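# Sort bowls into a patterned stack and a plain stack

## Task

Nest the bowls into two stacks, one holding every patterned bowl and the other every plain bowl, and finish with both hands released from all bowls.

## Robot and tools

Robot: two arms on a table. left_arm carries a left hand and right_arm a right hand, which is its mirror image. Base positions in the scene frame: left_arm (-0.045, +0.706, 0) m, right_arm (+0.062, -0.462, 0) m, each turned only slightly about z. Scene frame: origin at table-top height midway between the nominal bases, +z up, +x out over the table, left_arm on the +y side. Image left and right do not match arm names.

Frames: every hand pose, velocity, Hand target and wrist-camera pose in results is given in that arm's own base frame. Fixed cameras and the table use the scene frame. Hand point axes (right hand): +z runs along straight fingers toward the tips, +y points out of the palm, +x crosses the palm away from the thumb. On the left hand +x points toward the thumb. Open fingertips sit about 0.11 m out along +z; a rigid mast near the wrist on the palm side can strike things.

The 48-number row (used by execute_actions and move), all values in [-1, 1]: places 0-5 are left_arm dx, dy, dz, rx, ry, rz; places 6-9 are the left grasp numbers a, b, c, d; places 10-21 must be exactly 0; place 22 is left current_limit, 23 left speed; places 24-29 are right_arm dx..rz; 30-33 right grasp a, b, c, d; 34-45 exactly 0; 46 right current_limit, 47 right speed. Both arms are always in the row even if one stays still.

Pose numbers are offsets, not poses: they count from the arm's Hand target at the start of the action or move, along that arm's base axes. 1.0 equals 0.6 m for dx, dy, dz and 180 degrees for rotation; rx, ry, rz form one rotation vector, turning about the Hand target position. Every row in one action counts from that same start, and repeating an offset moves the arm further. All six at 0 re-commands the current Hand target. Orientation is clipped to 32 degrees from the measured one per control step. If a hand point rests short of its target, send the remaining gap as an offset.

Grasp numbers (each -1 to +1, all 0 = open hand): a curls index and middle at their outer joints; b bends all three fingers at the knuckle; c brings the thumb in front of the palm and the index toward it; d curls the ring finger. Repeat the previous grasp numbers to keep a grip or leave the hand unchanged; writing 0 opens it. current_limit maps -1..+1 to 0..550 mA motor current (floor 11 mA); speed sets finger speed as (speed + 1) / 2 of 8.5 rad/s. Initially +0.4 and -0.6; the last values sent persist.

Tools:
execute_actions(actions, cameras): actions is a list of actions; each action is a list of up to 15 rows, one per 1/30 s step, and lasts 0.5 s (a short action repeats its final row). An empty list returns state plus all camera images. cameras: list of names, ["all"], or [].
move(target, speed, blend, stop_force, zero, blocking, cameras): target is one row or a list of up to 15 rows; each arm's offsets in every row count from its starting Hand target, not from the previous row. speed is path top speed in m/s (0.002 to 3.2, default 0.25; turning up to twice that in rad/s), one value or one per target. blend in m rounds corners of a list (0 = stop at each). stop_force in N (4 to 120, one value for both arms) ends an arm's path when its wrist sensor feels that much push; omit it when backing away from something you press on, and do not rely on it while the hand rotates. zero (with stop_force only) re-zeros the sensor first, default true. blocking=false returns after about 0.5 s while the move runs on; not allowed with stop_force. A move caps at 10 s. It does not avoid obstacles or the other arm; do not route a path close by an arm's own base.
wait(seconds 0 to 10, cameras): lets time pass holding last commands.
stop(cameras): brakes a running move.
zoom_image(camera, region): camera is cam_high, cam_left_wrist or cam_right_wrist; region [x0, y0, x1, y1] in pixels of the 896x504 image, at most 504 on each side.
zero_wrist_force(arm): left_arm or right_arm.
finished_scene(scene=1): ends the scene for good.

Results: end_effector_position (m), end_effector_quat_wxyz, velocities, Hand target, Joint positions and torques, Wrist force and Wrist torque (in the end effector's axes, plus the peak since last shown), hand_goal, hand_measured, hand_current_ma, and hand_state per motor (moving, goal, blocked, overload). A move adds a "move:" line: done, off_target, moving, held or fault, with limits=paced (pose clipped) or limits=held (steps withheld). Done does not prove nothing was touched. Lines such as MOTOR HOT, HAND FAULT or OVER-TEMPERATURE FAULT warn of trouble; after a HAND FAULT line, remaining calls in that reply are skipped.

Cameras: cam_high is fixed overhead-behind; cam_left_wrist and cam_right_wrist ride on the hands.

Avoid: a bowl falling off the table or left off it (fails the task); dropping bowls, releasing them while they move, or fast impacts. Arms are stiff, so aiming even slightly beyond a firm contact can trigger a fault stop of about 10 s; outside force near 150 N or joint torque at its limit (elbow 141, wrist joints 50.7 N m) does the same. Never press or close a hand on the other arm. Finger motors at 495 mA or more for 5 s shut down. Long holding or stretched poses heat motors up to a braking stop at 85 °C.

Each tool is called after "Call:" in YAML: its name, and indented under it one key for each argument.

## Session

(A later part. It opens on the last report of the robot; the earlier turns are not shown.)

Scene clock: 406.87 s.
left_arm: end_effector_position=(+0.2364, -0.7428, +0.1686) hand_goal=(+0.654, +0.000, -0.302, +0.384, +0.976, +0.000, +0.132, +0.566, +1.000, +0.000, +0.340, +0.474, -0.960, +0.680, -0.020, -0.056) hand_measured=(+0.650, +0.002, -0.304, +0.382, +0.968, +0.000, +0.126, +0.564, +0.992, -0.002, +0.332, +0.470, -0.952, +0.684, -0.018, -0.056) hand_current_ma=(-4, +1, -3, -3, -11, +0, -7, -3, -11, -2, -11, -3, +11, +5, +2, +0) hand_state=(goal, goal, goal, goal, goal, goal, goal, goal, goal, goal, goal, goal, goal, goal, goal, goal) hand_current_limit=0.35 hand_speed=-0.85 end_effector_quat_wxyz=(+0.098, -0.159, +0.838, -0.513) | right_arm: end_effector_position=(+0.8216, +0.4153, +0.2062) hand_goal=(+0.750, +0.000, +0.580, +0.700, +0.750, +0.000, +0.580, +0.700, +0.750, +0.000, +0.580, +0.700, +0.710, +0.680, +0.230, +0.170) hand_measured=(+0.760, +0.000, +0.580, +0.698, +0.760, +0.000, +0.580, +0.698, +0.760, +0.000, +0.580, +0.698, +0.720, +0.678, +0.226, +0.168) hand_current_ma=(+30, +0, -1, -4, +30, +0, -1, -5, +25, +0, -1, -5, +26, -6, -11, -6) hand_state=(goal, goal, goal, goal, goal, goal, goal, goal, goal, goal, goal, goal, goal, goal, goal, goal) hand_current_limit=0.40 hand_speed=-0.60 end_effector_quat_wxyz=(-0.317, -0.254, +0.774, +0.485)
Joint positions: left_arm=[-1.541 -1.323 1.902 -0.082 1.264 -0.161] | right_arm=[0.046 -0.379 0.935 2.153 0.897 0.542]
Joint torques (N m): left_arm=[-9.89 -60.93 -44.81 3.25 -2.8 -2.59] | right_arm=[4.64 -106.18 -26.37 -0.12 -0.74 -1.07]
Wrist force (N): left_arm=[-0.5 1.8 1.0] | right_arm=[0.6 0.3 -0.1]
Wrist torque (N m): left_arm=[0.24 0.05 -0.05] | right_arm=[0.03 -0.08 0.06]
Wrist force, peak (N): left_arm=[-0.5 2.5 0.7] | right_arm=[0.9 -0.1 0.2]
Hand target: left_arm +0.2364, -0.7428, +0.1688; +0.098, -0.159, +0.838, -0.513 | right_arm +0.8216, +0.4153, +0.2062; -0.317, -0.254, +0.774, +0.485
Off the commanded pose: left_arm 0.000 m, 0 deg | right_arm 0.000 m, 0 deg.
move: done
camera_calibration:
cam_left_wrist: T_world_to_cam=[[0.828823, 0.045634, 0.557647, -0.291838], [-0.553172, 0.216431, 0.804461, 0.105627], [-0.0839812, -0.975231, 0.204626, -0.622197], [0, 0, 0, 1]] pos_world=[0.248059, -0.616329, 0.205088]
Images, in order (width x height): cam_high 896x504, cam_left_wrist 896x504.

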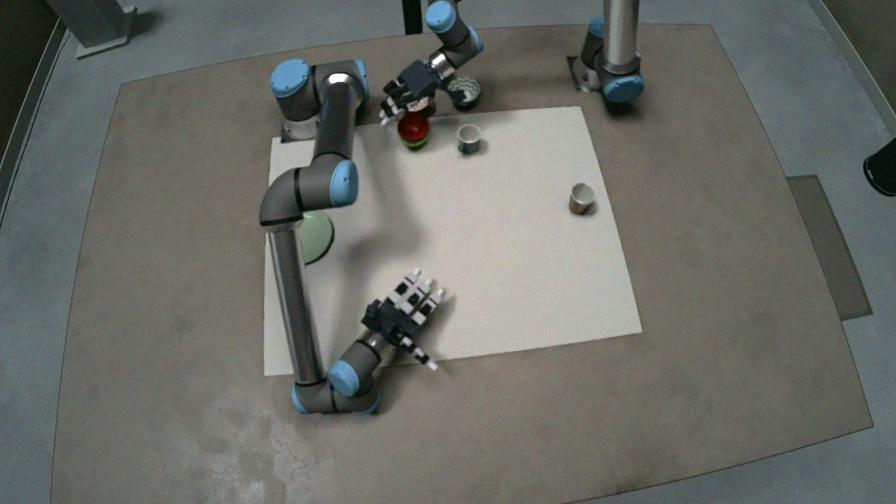

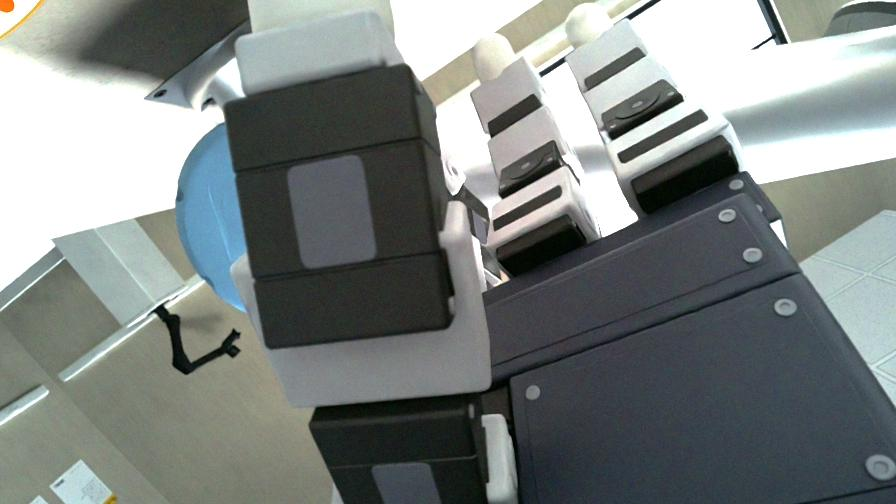

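Call:
move:
  target:
    - [-0.5067,0.2047,0,0,0,-0.1111,0.3,-0.155,1.0,0.2,0,0,0,0,0,0,0,0,0,0,0,0,0.5,-0.8,0,0,0,0,0,0,0,0,0,0,0,0,0,0,0,0,0,0,0,0,0,0,0.4,-0.6]
    - [-0.5067,0.2047,-0.125,0,0,-0.1111,0.3,-0.155,1.0,0.2,0,0,0,0,0,0,0,0,0,0,0,0,0.5,-0.8,0,0,0,0,0,0,0,0,0,0,0,0,0,0,0,0,0,0,0,0,0,0,0.4,-0.6]
  speed: [0.2,0.12]
  cameras: ["cam_high","cam_left_wrist"]

Call:
zoom_image:
  camera: "cam_high"
  region: [400, 35, 480, 90]

Call:
zoom_image:
  camera: "cam_high"
  region: [385, 75, 485, 150]

Scene clock: 413.77 s.
left_arm: end_effector_position=(-0.0676, -0.6200, +0.0940) hand_goal=(+0.660, +0.000, -0.306, +0.384, +0.986, +0.000, +0.132, +0.566, +1.000, +0.000, +0.260, +0.420, -0.960, +0.680, -0.020, -0.056) hand_measured=(+0.650, +0.002, -0.304, +0.382, +0.968, +0.000, +0.126, +0.564, +0.992, -0.002, +0.260, +0.422, -0.952, +0.684, -0.018, -0.056) hand_current_ma=(-15, +1, +1, -3, -34, +0, -6, -3, -11, -2, +0, +2, +9, +4, +2, +0) hand_state=(goal, goal, goal, goal, goal, goal, goal, goal, goal, goal, goal, goal, goal, goal, goal, goal) hand_current_limit=0.50 hand_speed=-0.80 end_effector_quat_wxyz=(+0.007, -0.011, +0.853, -0.522) | right_arm: end_effector_position=(+0.8216, +0.4153, +0.2062) hand_goal=(+0.750, +0.000, +0.580, +0.700, +0.750, +0.000, +0.580, +0.700, +0.750, +0.000, +0.580, +0.700, +0.710, +0.680, +0.230, +0.170) hand_measured=(+0.760, +0.000, +0.580, +0.698, +0.760, +0.000, +0.580, +0.698, +0.760, +0.000, +0.580, +0.698, +0.720, +0.678, +0.226, +0.168) hand_current_ma=(+30, +0, -1, -4, +30, +0, -1, -5, +25, +0, -1, -5, +26, -6, -11, -6) hand_state=(goal, goal, goal, goal, goal, goal, goal, goal, goal, goal, goal, goal, goal, goal, goal, goal) hand_current_limit=0.40 hand_speed=-0.60 end_effector_quat_wxyz=(-0.317, -0.254, +0.774, +0.485)
Joint positions: left_arm=[-2.089 -1.466 2.254 -0.25 1.091 -0.268] | right_arm=[0.046 -0.379 0.935 2.153 0.897 0.542]
Joint torques (N m): left_arm=[18.04 -17.52 -25.51 -3.38 1.51 4.09] | right_arm=[5.06 -106.82 -26.5 -0.27 -0.56 -1.13]
Wrist force (N): left_arm=[-0.5 2.5 0.5] | right_arm=[0.1 0.4 0.2]
Wrist torque (N m): left_arm=[0.34 0.00 -0.36] | right_arm=[0.03 -0.02 0.02]
Wrist force, peak (N): left_arm=[-0.9 2.9 1.2] | right_arm=[0.7 -0.6 0.1]
Hand target: left_arm -0.0676, -0.6200, +0.0938; +0.007, -0.011, +0.853, -0.522 | right_arm +0.8216, +0.4153, +0.2062; -0.317, -0.254, +0.774, +0.485
Off the commanded pose: left_arm 0.000 m, 0 deg | right_arm 0.000 m, 0 deg.
move: done
camera_calibration:
cam_left_wrist: T_world_to_cam=[[0.794438, -0.240617, 0.557648, -0.183611], [-0.445828, 0.39248, 0.804486, 0.0873757], [-0.412439, -0.887729, 0.204527, -0.480571], [0, 0, 0, 1]] pos_world=[-0.0133843, -0.50509, 0.130388]
Images, in order (width x height): cam_high 896x504, cam_left_wrist 896x504.

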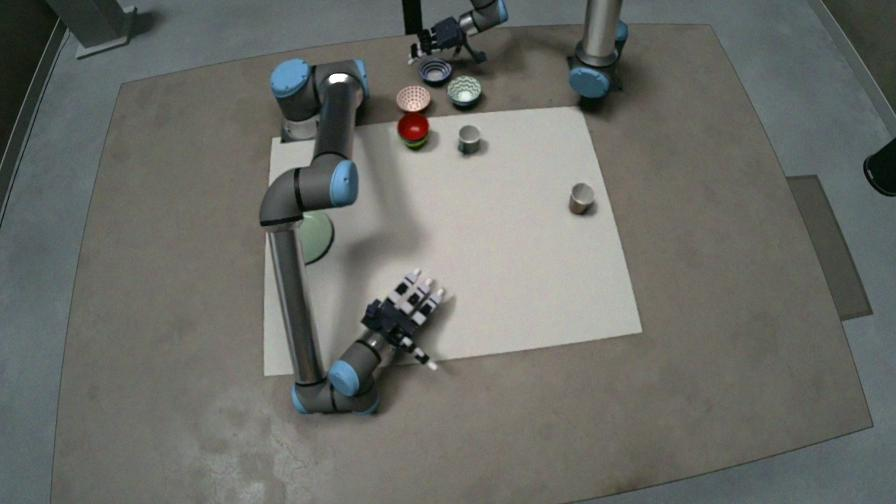

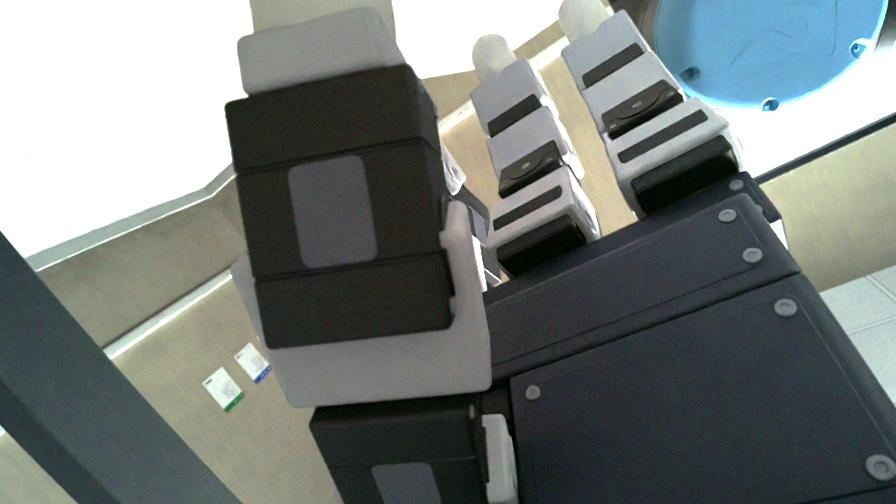

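Scaled by 6.300 from the camera's 896x504 image, which has a finer 1280x720 frame.

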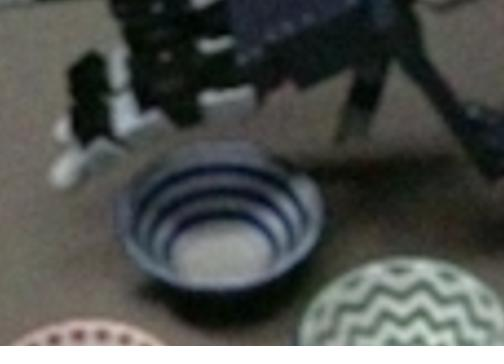

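Scaled by 5.040 from the camera's 896x504 image, which has a finer 1280x720 frame.

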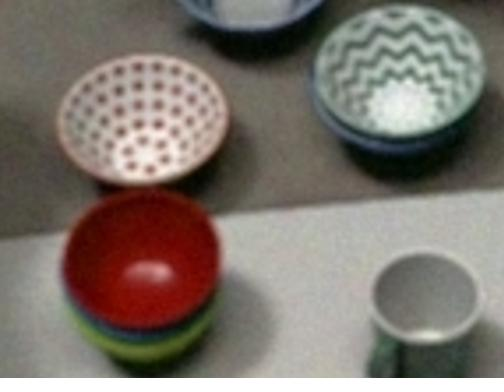

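Call:
move:
  target: [0,0,-0.0763,0,0,0,0.3,-0.155,1.0,0.2,0,0,0,0,0,0,0,0,0,0,0,0,0.5,-0.8,0,0,0,0,0,0,0,0,0,0,0,0,0,0,0,0,0,0,0,0,0,0,0.4,-0.6]
  speed: 0.06
  stop_force: 6
  cameras: ["cam_high","cam_left_wrist"]

Call:
zoom_image:
  camera: "cam_high"
  region: [400, 40, 470, 90]

Scene clock: 416.73 s.
left_arm: end_effector_position=(-0.0676, -0.6200, +0.0480) hand_goal=(+0.660, +0.000, -0.306, +0.384, +0.986, +0.000, +0.132, +0.566, +1.000, +0.000, +0.260, +0.420, -0.960, +0.680, -0.020, -0.056) hand_measured=(+0.650, +0.002, -0.304, +0.382, +0.968, +0.000, +0.126, +0.564, +0.992, -0.002, +0.260, +0.422, -0.952, +0.684, -0.018, -0.056) hand_current_ma=(-15, +1, +1, -3, -34, +0, -6, -3, -11, -2, +0, +2, +9, +4, +2, +0) hand_state=(goal, goal, goal, goal, goal, goal, goal, goal, goal, goal, goal, goal, goal, goal, goal, goal) hand_current_limit=0.50 hand_speed=-0.80 end_effector_quat_wxyz=(+0.007, -0.011, +0.853, -0.522) | right_arm: end_effector_position=(+0.8216, +0.4153, +0.2062) hand_goal=(+0.750, +0.000, +0.580, +0.700, +0.750, +0.000, +0.580, +0.700, +0.750, +0.000, +0.580, +0.700, +0.710, +0.680, +0.230, +0.170) hand_measured=(+0.760, +0.000, +0.580, +0.698, +0.760, +0.000, +0.580, +0.698, +0.760, +0.000, +0.580, +0.698, +0.720, +0.678, +0.226, +0.168) hand_current_ma=(+30, +0, -1, -4, +30, +0, -1, -5, +25, +0, -1, -5, +26, -6, -11, -6) hand_state=(goal, goal, goal, goal, goal, goal, goal, goal, goal, goal, goal, goal, goal, goal, goal, goal) hand_current_limit=0.40 hand_speed=-0.60 end_effector_quat_wxyz=(-0.317, -0.254, +0.774, +0.485)
Joint positions: left_arm=[-2.089 -1.393 2.285 -0.354 1.091 -0.268] | right_arm=[0.046 -0.379 0.935 2.153 0.897 0.542]
Joint torques (N m): left_arm=[17.22 -22.8 -21.6 -3.01 1.39 3.47] | right_arm=[4.43 -104.71 -25.52 -0.06 -0.71 -1.23]
Wrist force (N): left_arm=[-0.8 2.2 0.8] | right_arm=[0.7 -0.5 0.3]
Wrist torque (N m): left_arm=[0.29 0.06 -0.38] | right_arm=[-0.11 -0.09 0.05]
Wrist force, peak (N): left_arm=[-0.6 2.7 1.2] | right_arm=[0.5 -0.7 0.4]
Hand target: left_arm -0.0676, -0.6200, +0.0480; +0.007, -0.011, +0.853, -0.522 | right_arm +0.8216, +0.4153, +0.2062; -0.317, -0.254, +0.774, +0.485
Off the commanded pose: left_arm 0.000 m, 0 deg | right_arm 0.000 m, 0 deg.
move: done
camera_calibration:
cam_left_wrist: T_world_to_cam=[[0.794494, -0.240498, 0.55762, -0.157952], [-0.445812, 0.392512, 0.804479, 0.124318], [-0.412348, -0.887747, 0.204631, -0.4712], [0, 0, 0, 1]] pos_world=[-0.0133838, -0.50509, 0.0844881]
Images, in order (width x height): cam_high 896x504, cam_left_wrist 896x504.

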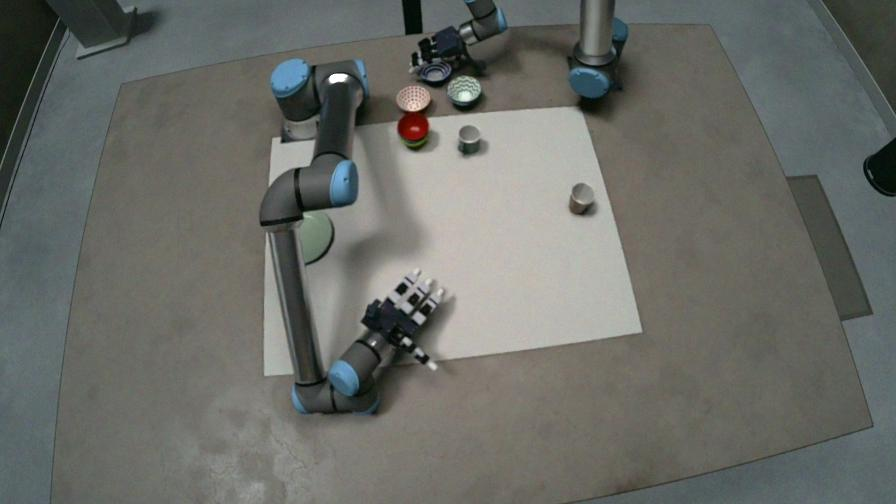

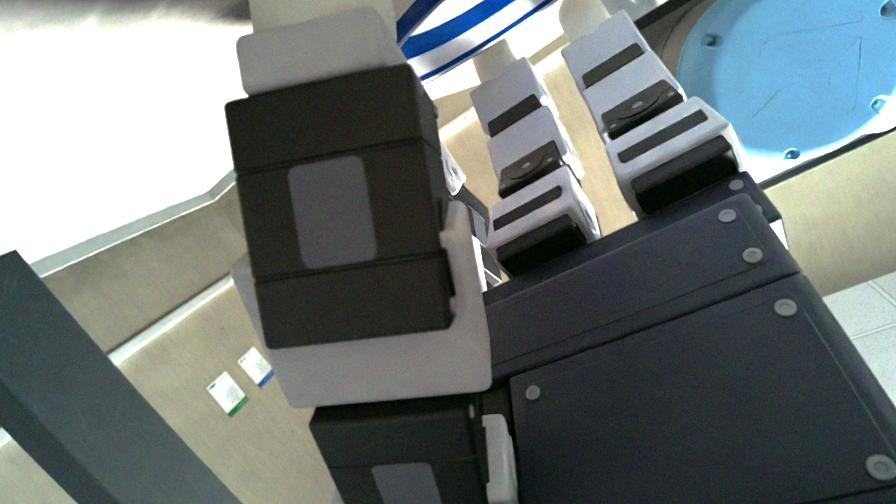

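Scaled by 7.200 from the camera's 896x504 image, which has a finer 1280x720 frame.

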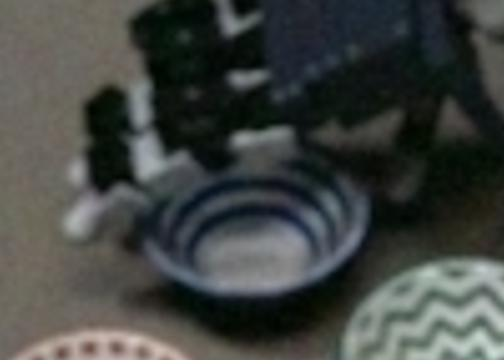

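Call:
move:
  target: [0.0107,-0.0253,0,0,0,0,0.3,-0.155,1.0,0.2,0,0,0,0,0,0,0,0,0,0,0,0,0.5,-0.8,0,0,0,0,0,0,0,0,0,0,0,0,0,0,0,0,0,0,0,0,0,0,0.4,-0.6]
  speed: 0.03
  stop_force: 4
  cameras: []

Call:
move:
  target:
    - [0,0,0,0,0,0,0.42,-0.155,1.0,0.36,0,0,0,0,0,0,0,0,0,0,0,0,0.3,-0.9,0,0,0,0,0,0,0,0,0,0,0,0,0,0,0,0,0,0,0,0,0,0,0.4,-0.6]
    - [0,0,0,0,0,0,0.5,-0.155,1.0,0.46,0,0,0,0,0,0,0,0,0,0,0,0,0.3,-0.92,0,0,0,0,0,0,0,0,0,0,0,0,0,0,0,0,0,0,0,0,0,0,0.4,-0.6]
    - [0,0,0,0,0,0,0.56,-0.155,1.0,0.5,0,0,0,0,0,0,0,0,0,0,0,0,0.4,-0.93,0,0,0,0,0,0,0,0,0,0,0,0,0,0,0,0,0,0,0,0,0,0,0.4,-0.6]
    - [0,0,0,0,0,0,0.62,-0.155,1.0,0.56,0,0,0,0,0,0,0,0,0,0,0,0,0.45,-0.93,0,0,0,0,0,0,0,0,0,0,0,0,0,0,0,0,0,0,0,0,0,0,0.4,-0.6]
  speed: 0.04
  cameras: ["cam_high","cam_left_wrist"]

Call:
zoom_image:
  camera: "cam_high"
  region: [400, 40, 470, 90]

Scene clock: 419.20 s.
left_arm: end_effector_position=(-0.0612, -0.6352, +0.0480) hand_goal=(+0.660, +0.000, -0.306, +0.384, +0.986, +0.000, +0.132, +0.566, +1.000, +0.000, +0.260, +0.420, -0.960, +0.680, -0.020, -0.056) hand_measured=(+0.650, +0.002, -0.304, +0.382, +0.968, +0.000, +0.126, +0.564, +0.992, -0.002, +0.260, +0.422, -0.952, +0.684, -0.018, -0.056) hand_current_ma=(-15, +1, +1, -3, -34, +0, -6, -3, -11, -2, +0, +2, +9, +4, +2, +0) hand_state=(goal, goal, goal, goal, goal, goal, goal, goal, goal, goal, goal, goal, goal, goal, goal, goal) hand_current_limit=0.50 hand_speed=-0.80 end_effector_quat_wxyz=(+0.007, -0.011, +0.853, -0.522) | right_arm: end_effector_position=(+0.8216, +0.4153, +0.2062) hand_goal=(+0.750, +0.000, +0.580, +0.700, +0.750, +0.000, +0.580, +0.700, +0.750, +0.000, +0.580, +0.700, +0.710, +0.680, +0.230, +0.170) hand_measured=(+0.760, +0.000, +0.580, +0.698, +0.760, +0.000, +0.580, +0.698, +0.760, +0.000, +0.580, +0.698, +0.720, +0.678, +0.226, +0.168) hand_current_ma=(+30, +0, -1, -4, +30, +0, -1, -5, +25, +0, -1, -5, +26, -6, -11, -6) hand_state=(goal, goal, goal, goal, goal, goal, goal, goal, goal, goal, goal, goal, goal, goal, goal, goal) hand_current_limit=0.40 hand_speed=-0.60 end_effector_quat_wxyz=(-0.317, -0.254, +0.774, +0.485)
Joint positions: left_arm=[-2.058 -1.374 2.259 -0.355 1.118 -0.25] | right_arm=[0.046 -0.379 0.935 2.153 0.897 0.542]
Joint torques (N m): left_arm=[19.24 -20.49 -35.64 0.12 1.17 3.89] | right_arm=[2.87 -106.72 -26.85 0.28 -0.35 -0.99]
Wrist force (N): left_arm=[-0.5 2.2 0.6] | right_arm=[0.4 0.1 0.3]
Wrist torque (N m): left_arm=[0.28 0.04 -0.42] | right_arm=[-0.02 -0.05 0.04]
Wrist force, peak (N): left_arm=[-0.7 2.7 0.8] | right_arm=[0.2 -0.5 0.6]
Hand target: left_arm -0.0612, -0.6352, +0.0480; +0.007, -0.011, +0.853, -0.522 | right_arm +0.8216, +0.4153, +0.2062; -0.317, -0.254, +0.774, +0.485
Off the commanded pose: left_arm 0.000 m, 0 deg | right_arm 0.000 m, 0 deg.
move: done
No camera images: "cameras" was empty.

Scene clock: 422.20 s.
left_arm: end_effector_position=(-0.0612, -0.6352, +0.0480) hand_goal=(+0.728, +0.000, -0.630, +0.080, +0.978, +0.000, -0.380, +0.102, +1.000, +0.000, -0.316, -0.008, -0.928, +0.680, -0.020, -0.104) hand_measured=(+0.714, +0.002, -0.624, +0.084, +0.990, +0.000, -0.338, +0.124, +1.000, -0.002, -0.222, +0.020, -0.896, +0.686, +0.048, -0.080) hand_current_ma=(-23, +1, +6, +4, +19, +0, +100, +42, +0, -2, +294, +56, +67, +10, +269, +68) hand_state=(goal, goal, goal, goal, goal, goal, blocked, blocked, goal, goal, blocked, blocked, blocked, goal, blocked, blocked) hand_current_limit=0.45 hand_speed=-0.93 end_effector_quat_wxyz=(+0.007, -0.011, +0.853, -0.522) | right_arm: end_effector_position=(+0.8216, +0.4153, +0.2062) hand_goal=(+0.750, +0.000, +0.580, +0.700, +0.750, +0.000, +0.580, +0.700, +0.750, +0.000, +0.580, +0.700, +0.710, +0.680, +0.230, +0.170) hand_measured=(+0.760, +0.000, +0.580, +0.698, +0.760, +0.000, +0.580, +0.698, +0.760, +0.000, +0.580, +0.698, +0.720, +0.678, +0.226, +0.168) hand_current_ma=(+30, +0, -1, -4, +30, +0, -1, -5, +25, +0, -1, -5, +26, -6, -11, -6) hand_state=(goal, goal, goal, goal, goal, goal, goal, goal, goal, goal, goal, goal, goal, goal, goal, goal) hand_current_limit=0.40 hand_speed=-0.60 end_effector_quat_wxyz=(-0.317, -0.254, +0.774, +0.485)
Joint positions: left_arm=[-2.058 -1.374 2.259 -0.355 1.118 -0.25] | right_arm=[0.046 -0.379 0.935 2.153 0.897 0.542]
Joint torques (N m): left_arm=[17.62 -21.24 -32.08 3.39 0.44 3.67] | right_arm=[4.08 -105.8 -26.41 -0.03 -0.74 -0.97]
Wrist force (N): left_arm=[-0.6 1.5 1.3] | right_arm=[0.1 -0.2 0.5]
Wrist torque (N m): left_arm=[0.27 0.03 -0.34] | right_arm=[-0.07 -0.02 0.01]
Wrist force, peak (N): left_arm=[-0.5 2.5 1.7] | right_arm=[0.3 0.0 1.0]
Hand target: left_arm -0.0612, -0.6352, +0.0480; +0.007, -0.011, +0.853, -0.522 | right_arm +0.8216, +0.4153, +0.2062; -0.317, -0.254, +0.774, +0.485
Off the commanded pose: left_arm 0.000 m, 0 deg | right_arm 0.000 m, 0 deg.
move: done
camera_calibration:
cam_left_wrist: T_world_to_cam=[[0.794494, -0.240498, 0.55762, -0.166692], [-0.445812, 0.392512, 0.804479, 0.133138], [-0.412348, -0.887747, 0.204631, -0.482055], [0, 0, 0, 1]] pos_world=[-0.00698382, -0.52029, 0.0844881]
Images, in order (width x height): cam_high 896x504, cam_left_wrist 896x504.

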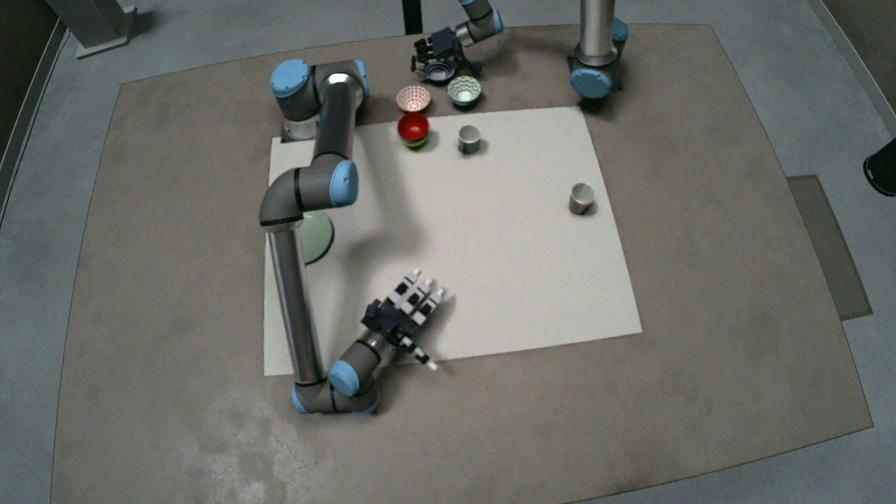

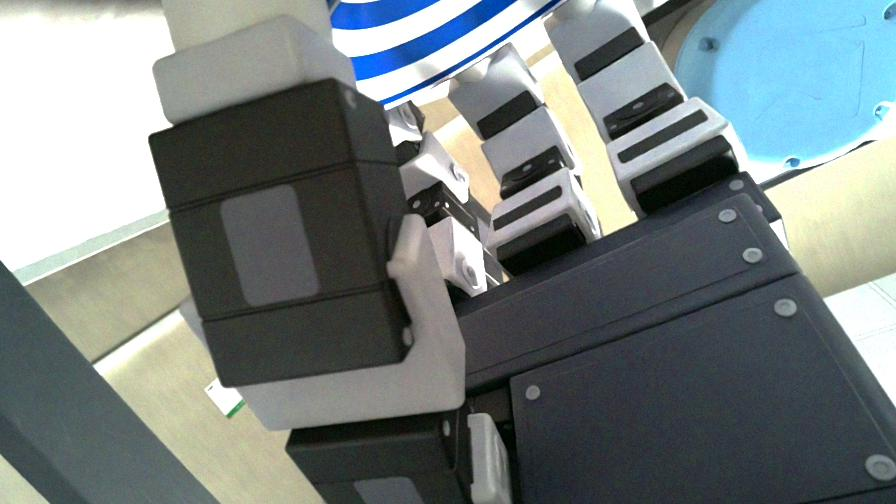

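Scaled by 7.200 from the camera's 896x504 image, which has a finer 1280x720 frame.

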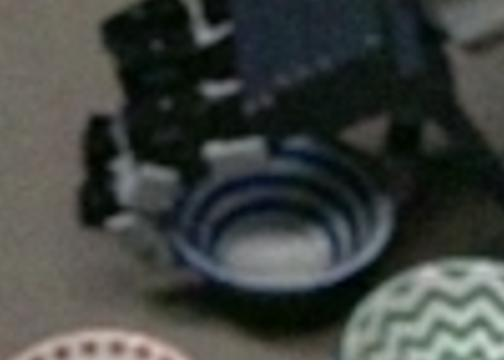

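Call:
move:
  target:
    - [0,0,0.035,0,0,0,0.62,-0.155,1.0,0.56,0,0,0,0,0,0,0,0,0,0,0,0,0.45,-0.93,0,0,0,0,0,0,0,0,0,0,0,0,0,0,0,0,0,0,0,0,0,0,0.4,-0.6]
    - [0,0,0.2,0,0,0,0.62,-0.155,1.0,0.56,0,0,0,0,0,0,0,0,0,0,0,0,0.45,-0.93,0,0,0,0,0,0,0,0,0,0,0,0,0,0,0,0,0,0,0,0,0,0,0.4,-0.6]
    - [0.2193,0.1347,0.2,0,0,0,0.62,-0.155,1.0,0.56,0,0,0,0,0,0,0,0,0,0,0,0,0.45,-0.93,0,0,0,0,0,0,0,0,0,0,0,0,0,0,0,0,0,0,0,0,0,0,0.4,-0.6]
  speed: [0.03,0.08,0.12]
  cameras: ["cam_high","cam_left_wrist"]

Call:
zoom_image:
  camera: "cam_high"
  region: [440, 50, 490, 110]

Scene clock: 427.33 s.
left_arm: end_effector_position=(+0.0703, -0.5544, +0.1680) hand_goal=(+0.728, +0.000, -0.630, +0.080, +0.978, +0.000, -0.380, +0.102, +1.000, +0.000, -0.316, -0.008, -0.928, +0.680, -0.020, -0.104) hand_measured=(+0.716, +0.002, -0.626, +0.084, +0.994, +0.000, -0.346, +0.116, +1.000, -0.002, -0.234, +0.020, -0.884, +0.692, +0.048, -0.078) hand_current_ma=(-21, +1, +5, +4, +28, +0, +74, +21, +0, -2, +239, +56, +104, +23, +271, +74) hand_state=(goal, goal, goal, goal, goal, goal, blocked, goal, goal, goal, blocked, blocked, blocked, goal, blocked, blocked) hand_current_limit=0.45 hand_speed=-0.93 end_effector_quat_wxyz=(+0.007, -0.011, +0.853, -0.522) | right_arm: end_effector_position=(+0.8216, +0.4153, +0.2062) hand_goal=(+0.750, +0.000, +0.580, +0.700, +0.750, +0.000, +0.580, +0.700, +0.750, +0.000, +0.580, +0.700, +0.710, +0.680, +0.230, +0.170) hand_measured=(+0.760, +0.000, +0.580, +0.698, +0.760, +0.000, +0.580, +0.698, +0.760, +0.000, +0.580, +0.698, +0.720, +0.678, +0.226, +0.168) hand_current_ma=(+30, +0, -1, -4, +30, +0, -1, -5, +25, +0, -1, -5, +26, -6, -11, -6) hand_state=(goal, goal, goal, goal, goal, goal, goal, goal, goal, goal, goal, goal, goal, goal, goal, goal) hand_current_limit=0.40 hand_speed=-0.60 end_effector_quat_wxyz=(-0.317, -0.254, +0.774, +0.485)
Joint positions: left_arm=[-1.811 -1.687 2.297 -0.123 1.334 -0.123] | right_arm=[0.046 -0.379 0.935 2.153 0.897 0.542]
Joint torques (N m): left_arm=[16.27 -33.02 -32.15 -4.35 1.31 3.8] | right_arm=[2.42 -105.4 -26.44 -0.25 -0.55 -1.04]
Wrist force (N): left_arm=[-0.5 4.0 2.0] | right_arm=[0.2 0.2 0.1]
Wrist torque (N m): left_arm=[0.27 0.06 -0.47] | right_arm=[0.02 -0.04 0.03]
Wrist force, peak (N): left_arm=[-0.8 4.8 2.3] | right_arm=[0.8 -0.3 0.5]
Hand target: left_arm +0.0704, -0.5544, +0.1680; +0.007, -0.011, +0.853, -0.522 | right_arm +0.8216, +0.4153, +0.2062; -0.317, -0.254, +0.774, +0.485
Off the commanded pose: left_arm 0.000 m, 0 deg | right_arm 0.000 m, 0 deg.
move: done
camera_calibration:
cam_left_wrist: T_world_to_cam=[[0.794435, -0.240515, 0.557696, -0.31861], [-0.445909, 0.39246, 0.80445, 0.0634997], [-0.412356, -0.887766, 0.204536, -0.380775], [0, 0, 0, 1]] pos_world=[0.124416, -0.43959, 0.204488]
Images, in order (width x height): cam_high 896x504, cam_left_wrist 896x504.

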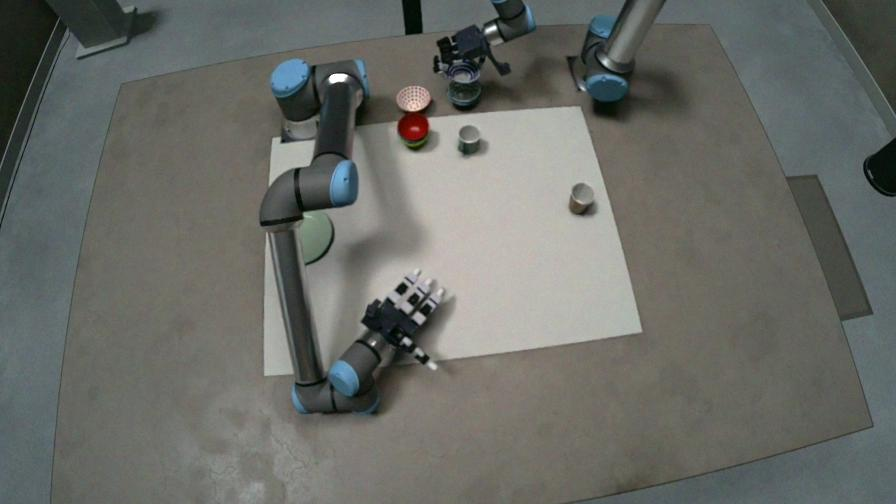

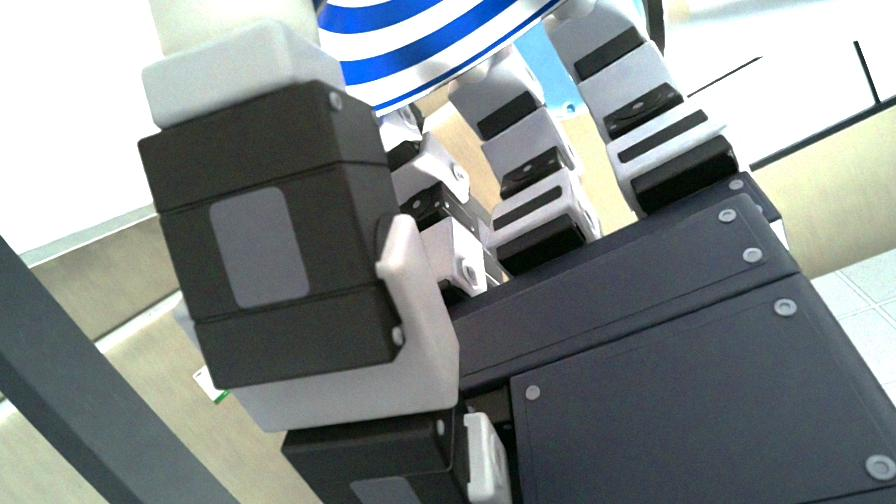

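Scaled by 8.400 from the camera's 896x504 image, which has a finer 1280x720 frame.

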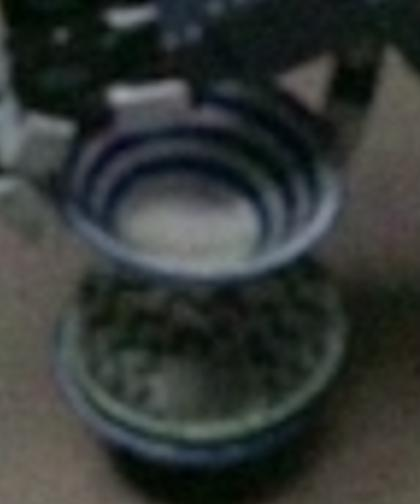

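Call:
move:
  target:
    - [0,0,-0.075,0,0,0,0.62,-0.155,1.0,0.56,0,0,0,0,0,0,0,0,0,0,0,0,0.45,-0.93,0,0,0,0,0,0,0,0,0,0,0,0,0,0,0,0,0,0,0,0,0,0,0.4,-0.6]
    - [0,0,-0.17,0,0,0,0.62,-0.155,1.0,0.56,0,0,0,0,0,0,0,0,0,0,0,0,0.45,-0.93,0,0,0,0,0,0,0,0,0,0,0,0,0,0,0,0,0,0,0,0,0,0,0.4,-0.6]
  speed: [0.06,0.02]
  stop_force: 4
  cameras: ["cam_high","cam_left_wrist"]

Call:
zoom_image:
  camera: "cam_high"
  region: [440, 50, 490, 110]

Scene clock: 431.87 s.
left_arm: end_effector_position=(+0.0704, -0.5543, +0.0879) hand_goal=(+0.728, +0.000, -0.630, +0.080, +0.978, +0.000, -0.380, +0.102, +1.000, +0.000, -0.316, -0.008, -0.928, +0.680, -0.020, -0.104) hand_measured=(+0.716, +0.002, -0.626, +0.084, +0.994, +0.000, -0.354, +0.114, +1.000, -0.004, -0.242, +0.020, -0.884, +0.692, +0.054, -0.078) hand_current_ma=(-21, +1, +5, +4, +28, +0, +53, +17, +0, -2, +211, +56, +104, +23, +296, +75) hand_state=(goal, goal, goal, goal, goal, goal, blocked, goal, goal, goal, blocked, blocked, blocked, goal, blocked, blocked) hand_current_limit=0.45 hand_speed=-0.93 end_effector_quat_wxyz=(+0.007, -0.011, +0.853, -0.522) | right_arm: end_effector_position=(+0.8216, +0.4153, +0.2062) hand_goal=(+0.750, +0.000, +0.580, +0.700, +0.750, +0.000, +0.580, +0.700, +0.750, +0.000, +0.580, +0.700, +0.710, +0.680, +0.230, +0.170) hand_measured=(+0.760, +0.000, +0.580, +0.698, +0.760, +0.000, +0.580, +0.698, +0.760, +0.000, +0.580, +0.698, +0.720, +0.678, +0.226, +0.168) hand_current_ma=(+30, +0, -1, -4, +30, +0, -1, -5, +25, +0, -1, -5, +26, -6, -11, -6) hand_state=(goal, goal, goal, goal, goal, goal, goal, goal, goal, goal, goal, goal, goal, goal, goal, goal) hand_current_limit=0.40 hand_speed=-0.60 end_effector_quat_wxyz=(-0.317, -0.254, +0.774, +0.485)
Joint positions: left_arm=[-1.81 -1.569 2.373 -0.317 1.335 -0.122] | right_arm=[0.046 -0.379 0.935 2.153 0.897 0.542]
Joint torques (N m): left_arm=[12.74 -41.41 -39.75 3.24 1.64 3.67] | right_arm=[3.44 -104.85 -26.74 0.02 -0.19 -1.02]
Wrist force (N): left_arm=[-0.6 2.9 2.1] | right_arm=[0.3 0.0 -0.2]
Wrist torque (N m): left_arm=[0.24 0.05 -0.40] | right_arm=[0.00 -0.05 0.03]
Wrist force, peak (N): left_arm=[-0.5 4.6 2.0] | right_arm=[1.0 -0.3 0.3]
Hand target: left_arm +0.0704, -0.5543, +0.0879; +0.007, -0.011, +0.853, -0.522 (not the last commanded pose) | right_arm +0.8216, +0.4153, +0.2062; -0.317, -0.254, +0.774, +0.485
Off the commanded pose: left_arm 0.022 m, 0 deg | right_arm 0.000 m, 0 deg.
move: contact (left_arm); path passed 1 of 2 targets
camera_calibration:
cam_left_wrist: T_world_to_cam=[[0.794495, -0.240569, 0.557588, -0.274036], [-0.445802, 0.392427, 0.804525, 0.12803], [-0.412356, -0.887765, 0.204535, -0.364199], [0, 0, 0, 1]] pos_world=[0.124616, -0.43949, 0.124288]
Images, in order (width x height): cam_high 896x504, cam_left_wrist 896x504.

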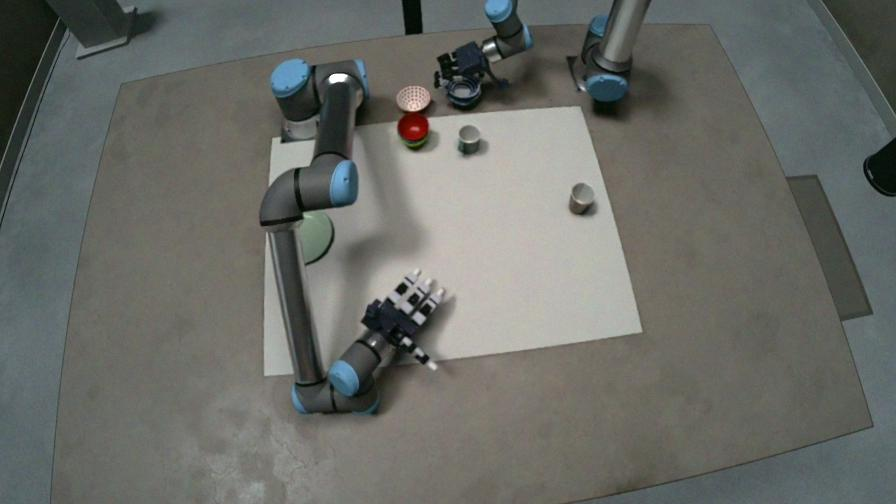

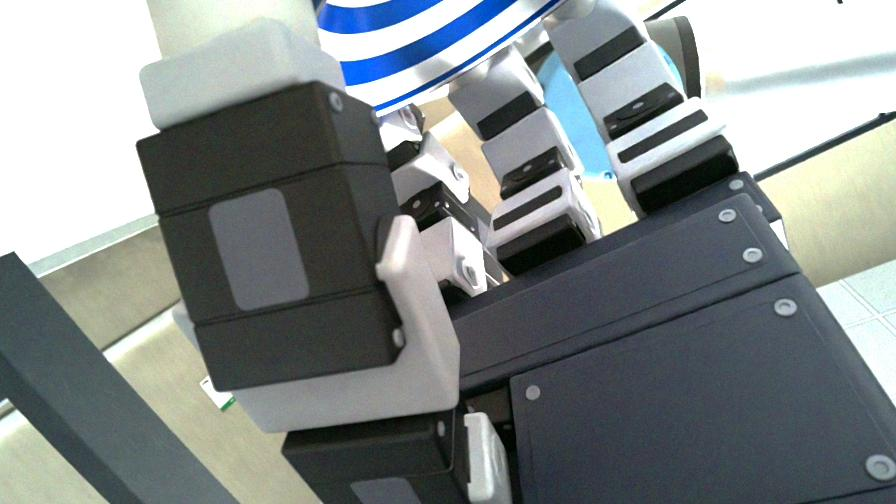

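Scaled by 8.400 from the camera's 896x504 image, which has a finer 1280x720 frame.

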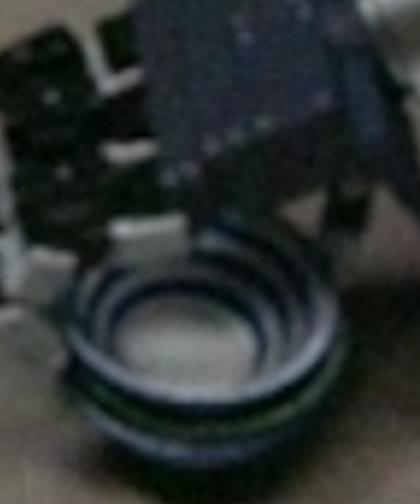

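Call:
move:
  target:
    - [-0.0001,0.005,0,0,0,0,0.56,-0.155,1.0,0.5,0,0,0,0,0,0,0,0,0,0,0,0,0.4,-0.95,0,0,0,0,0,0,0,0,0,0,0,0,0,0,0,0,0,0,0,0,0,0,0.4,-0.6]
    - [-0.0003,0.0117,0,0,0,0,0.5,-0.155,1.0,0.44,0,0,0,0,0,0,0,0,0,0,0,0,0.4,-0.95,0,0,0,0,0,0,0,0,0,0,0,0,0,0,0,0,0,0,0,0,0,0,0.4,-0.6]
    - [-0.0005,0.02,0,0,0,0,0.42,-0.155,1.0,0.36,0,0,0,0,0,0,0,0,0,0,0,0,0.4,-0.92,0,0,0,0,0,0,0,0,0,0,0,0,0,0,0,0,0,0,0,0,0,0,0.4,-0.6]
    - [-0.0007,0.0267,0,0,0,0,0.3,-0.155,1.0,0.15,0,0,0,0,0,0,0,0,0,0,0,0,0.4,-0.85,0,0,0,0,0,0,0,0,0,0,0,0,0,0,0,0,0,0,0,0,0,0,0.4,-0.6]
    - [-0.0013,0.05,0,0,0,0,0.3,-0.155,1.0,0.15,0,0,0,0,0,0,0,0,0,0,0,0,0.4,-0.85,0,0,0,0,0,0,0,0,0,0,0,0,0,0,0,0,0,0,0,0,0,0,0.4,-0.6]
  speed: [0.02,0.02,0.02,0.02,0.03]
  cameras: ["cam_high","cam_left_wrist"]

Call:
zoom_image:
  camera: "cam_high"
  region: [440, 50, 490, 110]

Scene clock: 438.50 s.
left_arm: end_effector_position=(+0.0696, -0.5245, +0.0879) hand_goal=(+0.654, +0.000, -0.302, +0.384, +0.976, +0.000, +0.132, +0.566, +1.000, +0.000, +0.340, +0.474, -0.960, +0.680, -0.020, -0.056) hand_measured=(+0.654, +0.004, -0.300, +0.382, +0.968, +0.000, +0.126, +0.564, +0.992, -0.002, +0.332, +0.470, -0.952, +0.684, -0.018, -0.054) hand_current_ma=(+0, +4, +1, -2, -11, +0, -7, -3, -10, -2, -11, -3, +11, +5, +2, +1) hand_state=(goal, goal, goal, goal, goal, goal, goal, goal, goal, goal, goal, goal, goal, goal, goal, goal) hand_current_limit=0.40 hand_speed=-0.85 end_effector_quat_wxyz=(+0.007, -0.011, +0.853, -0.522) | right_arm: end_effector_position=(+0.8216, +0.4153, +0.2062) hand_goal=(+0.750, +0.000, +0.580, +0.700, +0.750, +0.000, +0.580, +0.700, +0.750, +0.000, +0.580, +0.700, +0.710, +0.680, +0.230, +0.170) hand_measured=(+0.760, +0.000, +0.580, +0.698, +0.760, +0.000, +0.580, +0.698, +0.760, +0.000, +0.580, +0.698, +0.720, +0.678, +0.226, +0.168) hand_current_ma=(+30, +0, -1, -4, +30, +0, -1, -5, +25, +0, -1, -5, +26, -6, -11, -6) hand_state=(goal, goal, goal, goal, goal, goal, goal, goal, goal, goal, goal, goal, goal, goal, goal, goal) hand_current_limit=0.40 hand_speed=-0.60 end_effector_quat_wxyz=(-0.317, -0.254, +0.774, +0.485)
Joint positions: left_arm=[-1.835 -1.624 2.426 -0.313 1.313 -0.135] | right_arm=[0.046 -0.379 0.935 2.153 0.897 0.542]
Joint torques (N m): left_arm=[-11.57 -31.88 -23.22 3.6 -3.32 -3.53] | right_arm=[5.24 -104.45 -27.45 0.04 -1.01 -1.11]
Wrist force (N): left_arm=[1.1 1.3 1.2] | right_arm=[0.2 -0.1 0.2]
Wrist torque (N m): left_arm=[0.27 0.04 0.01] | right_arm=[-0.03 -0.04 0.02]
Wrist force, peak (N): left_arm=[0.3 4.2 0.9] | right_arm=[0.1 -1.0 -0.3]
Hand target: left_arm +0.0696, -0.5243, +0.0879; +0.007, -0.011, +0.853, -0.522 | right_arm +0.8216, +0.4153, +0.2062; -0.317, -0.254, +0.774, +0.485
Off the commanded pose: left_arm 0.000 m, 0 deg | right_arm 0.000 m, 0 deg.
move: done
camera_calibration:
cam_left_wrist: T_world_to_cam=[[0.794495, -0.240569, 0.557588, -0.266207], [-0.445802, 0.392427, 0.804525, 0.115939], [-0.412356, -0.887765, 0.204535, -0.337985], [0, 0, 0, 1]] pos_world=[0.123816, -0.40959, 0.124288]
Images, in order (width x height): cam_high 896x504, cam_left_wrist 896x504.

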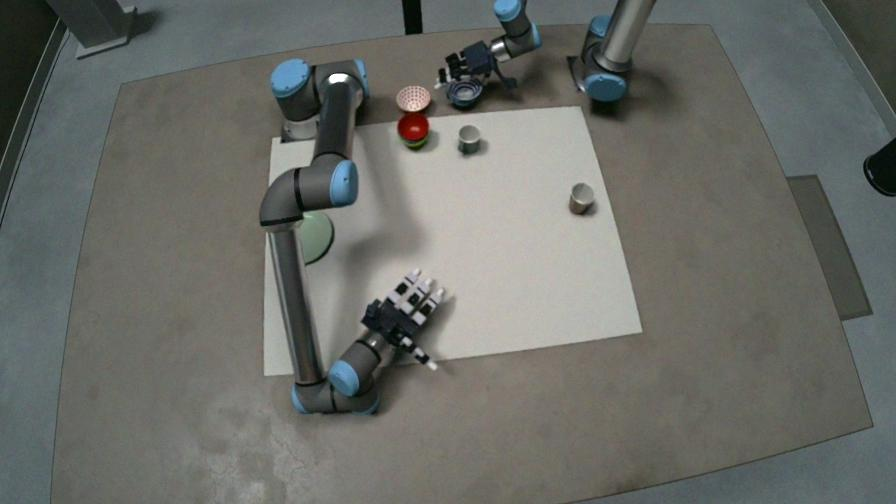

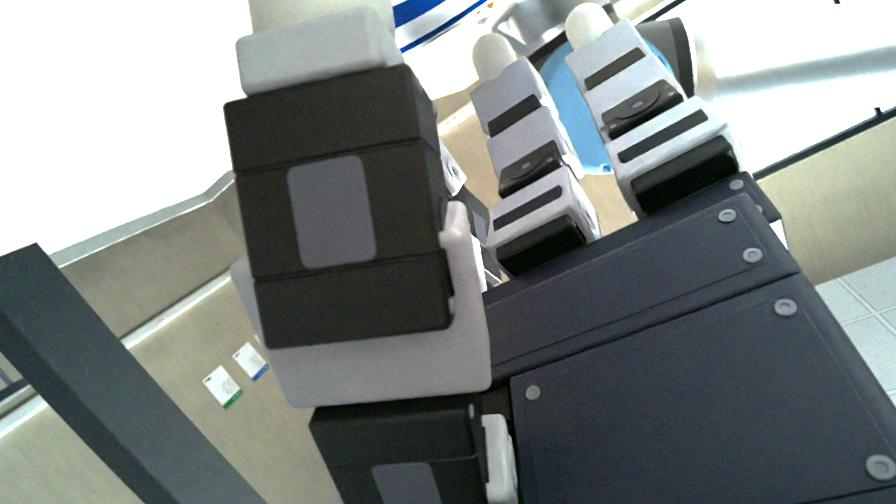

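Scaled by 8.400 from the camera's 896x504 image, which has a finer 1280x720 frame.

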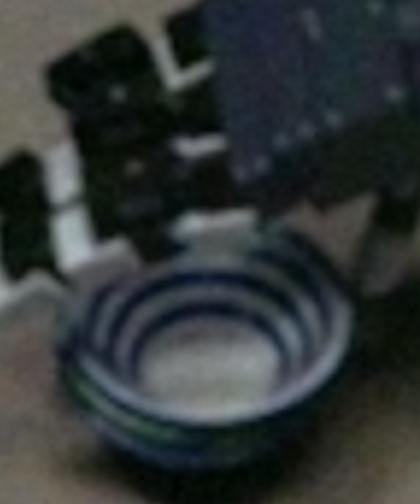

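Call:
move:
  target:
    - [-0.02,0.0,0,0,0,0,0.3,-0.155,1.0,0.15,0,0,0,0,0,0,0,0,0,0,0,0,0.4,-0.85,0,0,0,0,0,0,0,0,0,0,0,0,0,0,0,0,0,0,0,0,0,0,0.4,-0.6]
    - [-0.02,0.0,0.14,0,0,0,0.3,-0.155,1.0,0.15,0,0,0,0,0,0,0,0,0,0,0,0,0.4,-0.85,0,0,0,0,0,0,0,0,0,0,0,0,0,0,0,0,0,0,0,0,0,0,0.4,-0.6]
  speed: [0.03,0.06]
  cameras: ["cam_high","cam_left_wrist"]

Call:
zoom_image:
  camera: "cam_high"
  region: [440, 55, 490, 115]

Scene clock: 441.80 s.
left_arm: end_effector_position=(+0.0576, -0.5243, +0.1717) hand_goal=(+0.654, +0.000, -0.302, +0.384, +0.976, +0.000, +0.132, +0.566, +1.000, +0.000, +0.340, +0.474, -0.960, +0.680, -0.020, -0.056) hand_measured=(+0.650, +0.002, -0.300, +0.382, +0.968, +0.000, +0.126, +0.564, +0.992, -0.002, +0.332, +0.470, -0.952, +0.684, -0.018, -0.054) hand_current_ma=(-4, +2, +1, -2, -11, +0, -7, -3, -11, -2, -11, -3, +11, +5, +2, +1) hand_state=(goal, goal, goal, goal, goal, goal, goal, goal, goal, goal, goal, goal, goal, goal, goal, goal) hand_current_limit=0.40 hand_speed=-0.85 end_effector_quat_wxyz=(+0.007, -0.011, +0.853, -0.522) | right_arm: end_effector_position=(+0.8216, +0.4153, +0.2062) hand_goal=(+0.750, +0.000, +0.580, +0.700, +0.750, +0.000, +0.580, +0.700, +0.750, +0.000, +0.580, +0.700, +0.710, +0.680, +0.230, +0.170) hand_measured=(+0.760, +0.000, +0.580, +0.698, +0.760, +0.000, +0.580, +0.698, +0.760, +0.000, +0.580, +0.698, +0.720, +0.678, +0.226, +0.168) hand_current_ma=(+30, +0, -1, -4, +30, +0, -1, -5, +25, +0, -1, -5, +26, -6, -11, -6) hand_state=(goal, goal, goal, goal, goal, goal, goal, goal, goal, goal, goal, goal, goal, goal, goal, goal) hand_current_limit=0.40 hand_speed=-0.60 end_effector_quat_wxyz=(-0.317, -0.254, +0.774, +0.485)
Joint positions: left_arm=[-1.873 -1.757 2.346 -0.095 1.279 -0.153] | right_arm=[0.046 -0.379 0.935 2.153 0.897 0.542]
Joint torques (N m): left_arm=[-11.72 -29.22 -44.78 3.55 -2.6 -3.98] | right_arm=[5.41 -105.96 -27.15 -0.26 -0.47 -1]
Wrist force (N): left_arm=[-0.7 2.0 1.0] | right_arm=[0.0 -0.2 0.4]
Wrist torque (N m): left_arm=[0.26 0.03 -0.07] | right_arm=[-0.07 -0.02 0.00]
Wrist force, peak (N): left_arm=[-0.4 2.6 1.0] | right_arm=[0.8 0.2 0.1]
Hand target: left_arm +0.0576, -0.5243, +0.1719; +0.007, -0.011, +0.853, -0.522 | right_arm +0.8216, +0.4153, +0.2062; -0.317, -0.254, +0.774, +0.485
Off the commanded pose: left_arm 0.000 m, 0 deg | right_arm 0.000 m, 0 deg.
move: done
camera_calibration:
cam_left_wrist: T_world_to_cam=[[0.794438, -0.240617, 0.557648, -0.303457], [-0.445828, 0.39248, 0.804486, 0.0430833], [-0.412439, -0.887729, 0.204527, -0.359979], [0, 0, 0, 1]] pos_world=[0.111816, -0.40949, 0.208188]
Images, in order (width x height): cam_high 896x504, cam_left_wrist 896x504.

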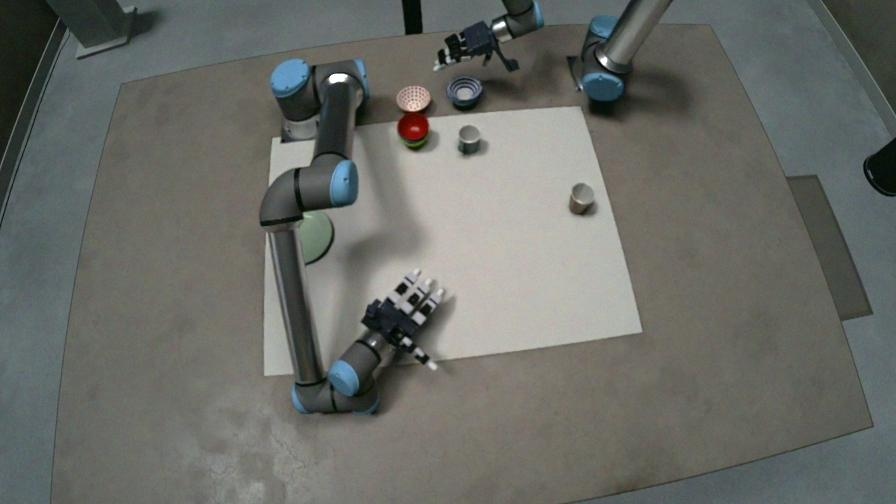

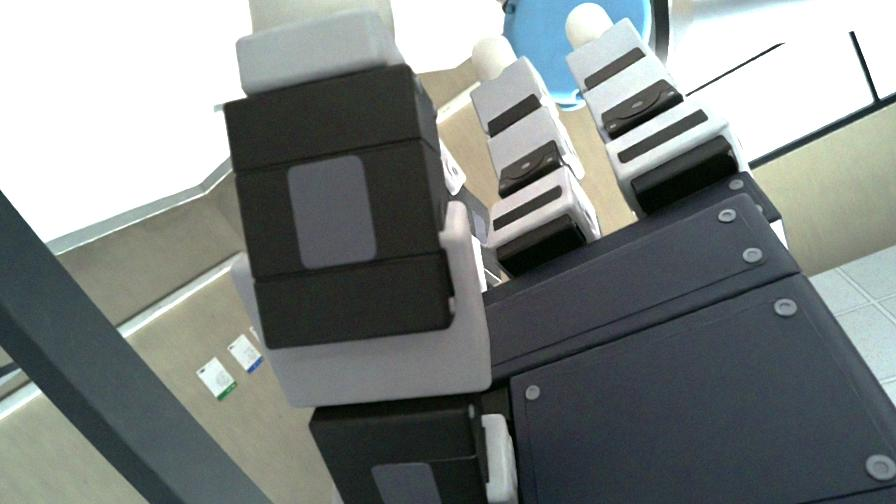

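Scaled by 8.400 from the camera's 896x504 image, which has a finer 1280x720 frame.

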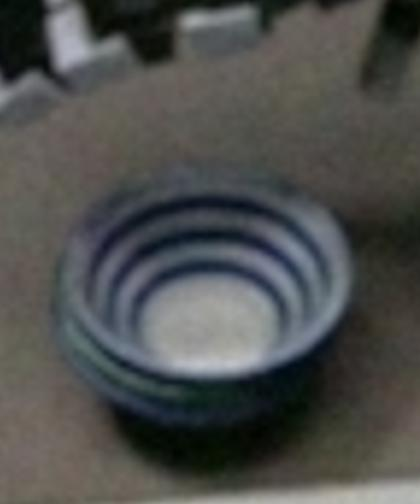

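Call:
zoom_image:
  camera: "cam_high"
  region: [443, 70, 487, 115]

Scaled by 11.200 from the camera's 896x504 image, which has a finer 1280x720 frame.

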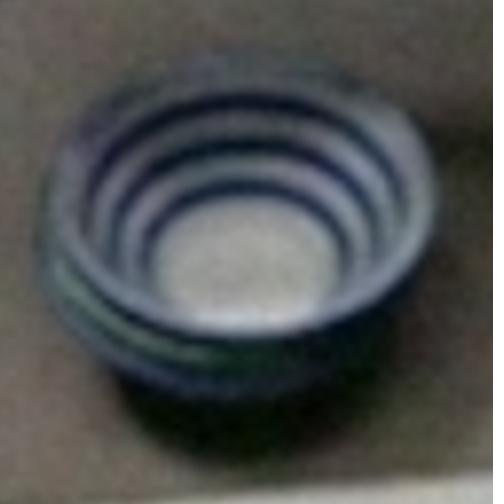

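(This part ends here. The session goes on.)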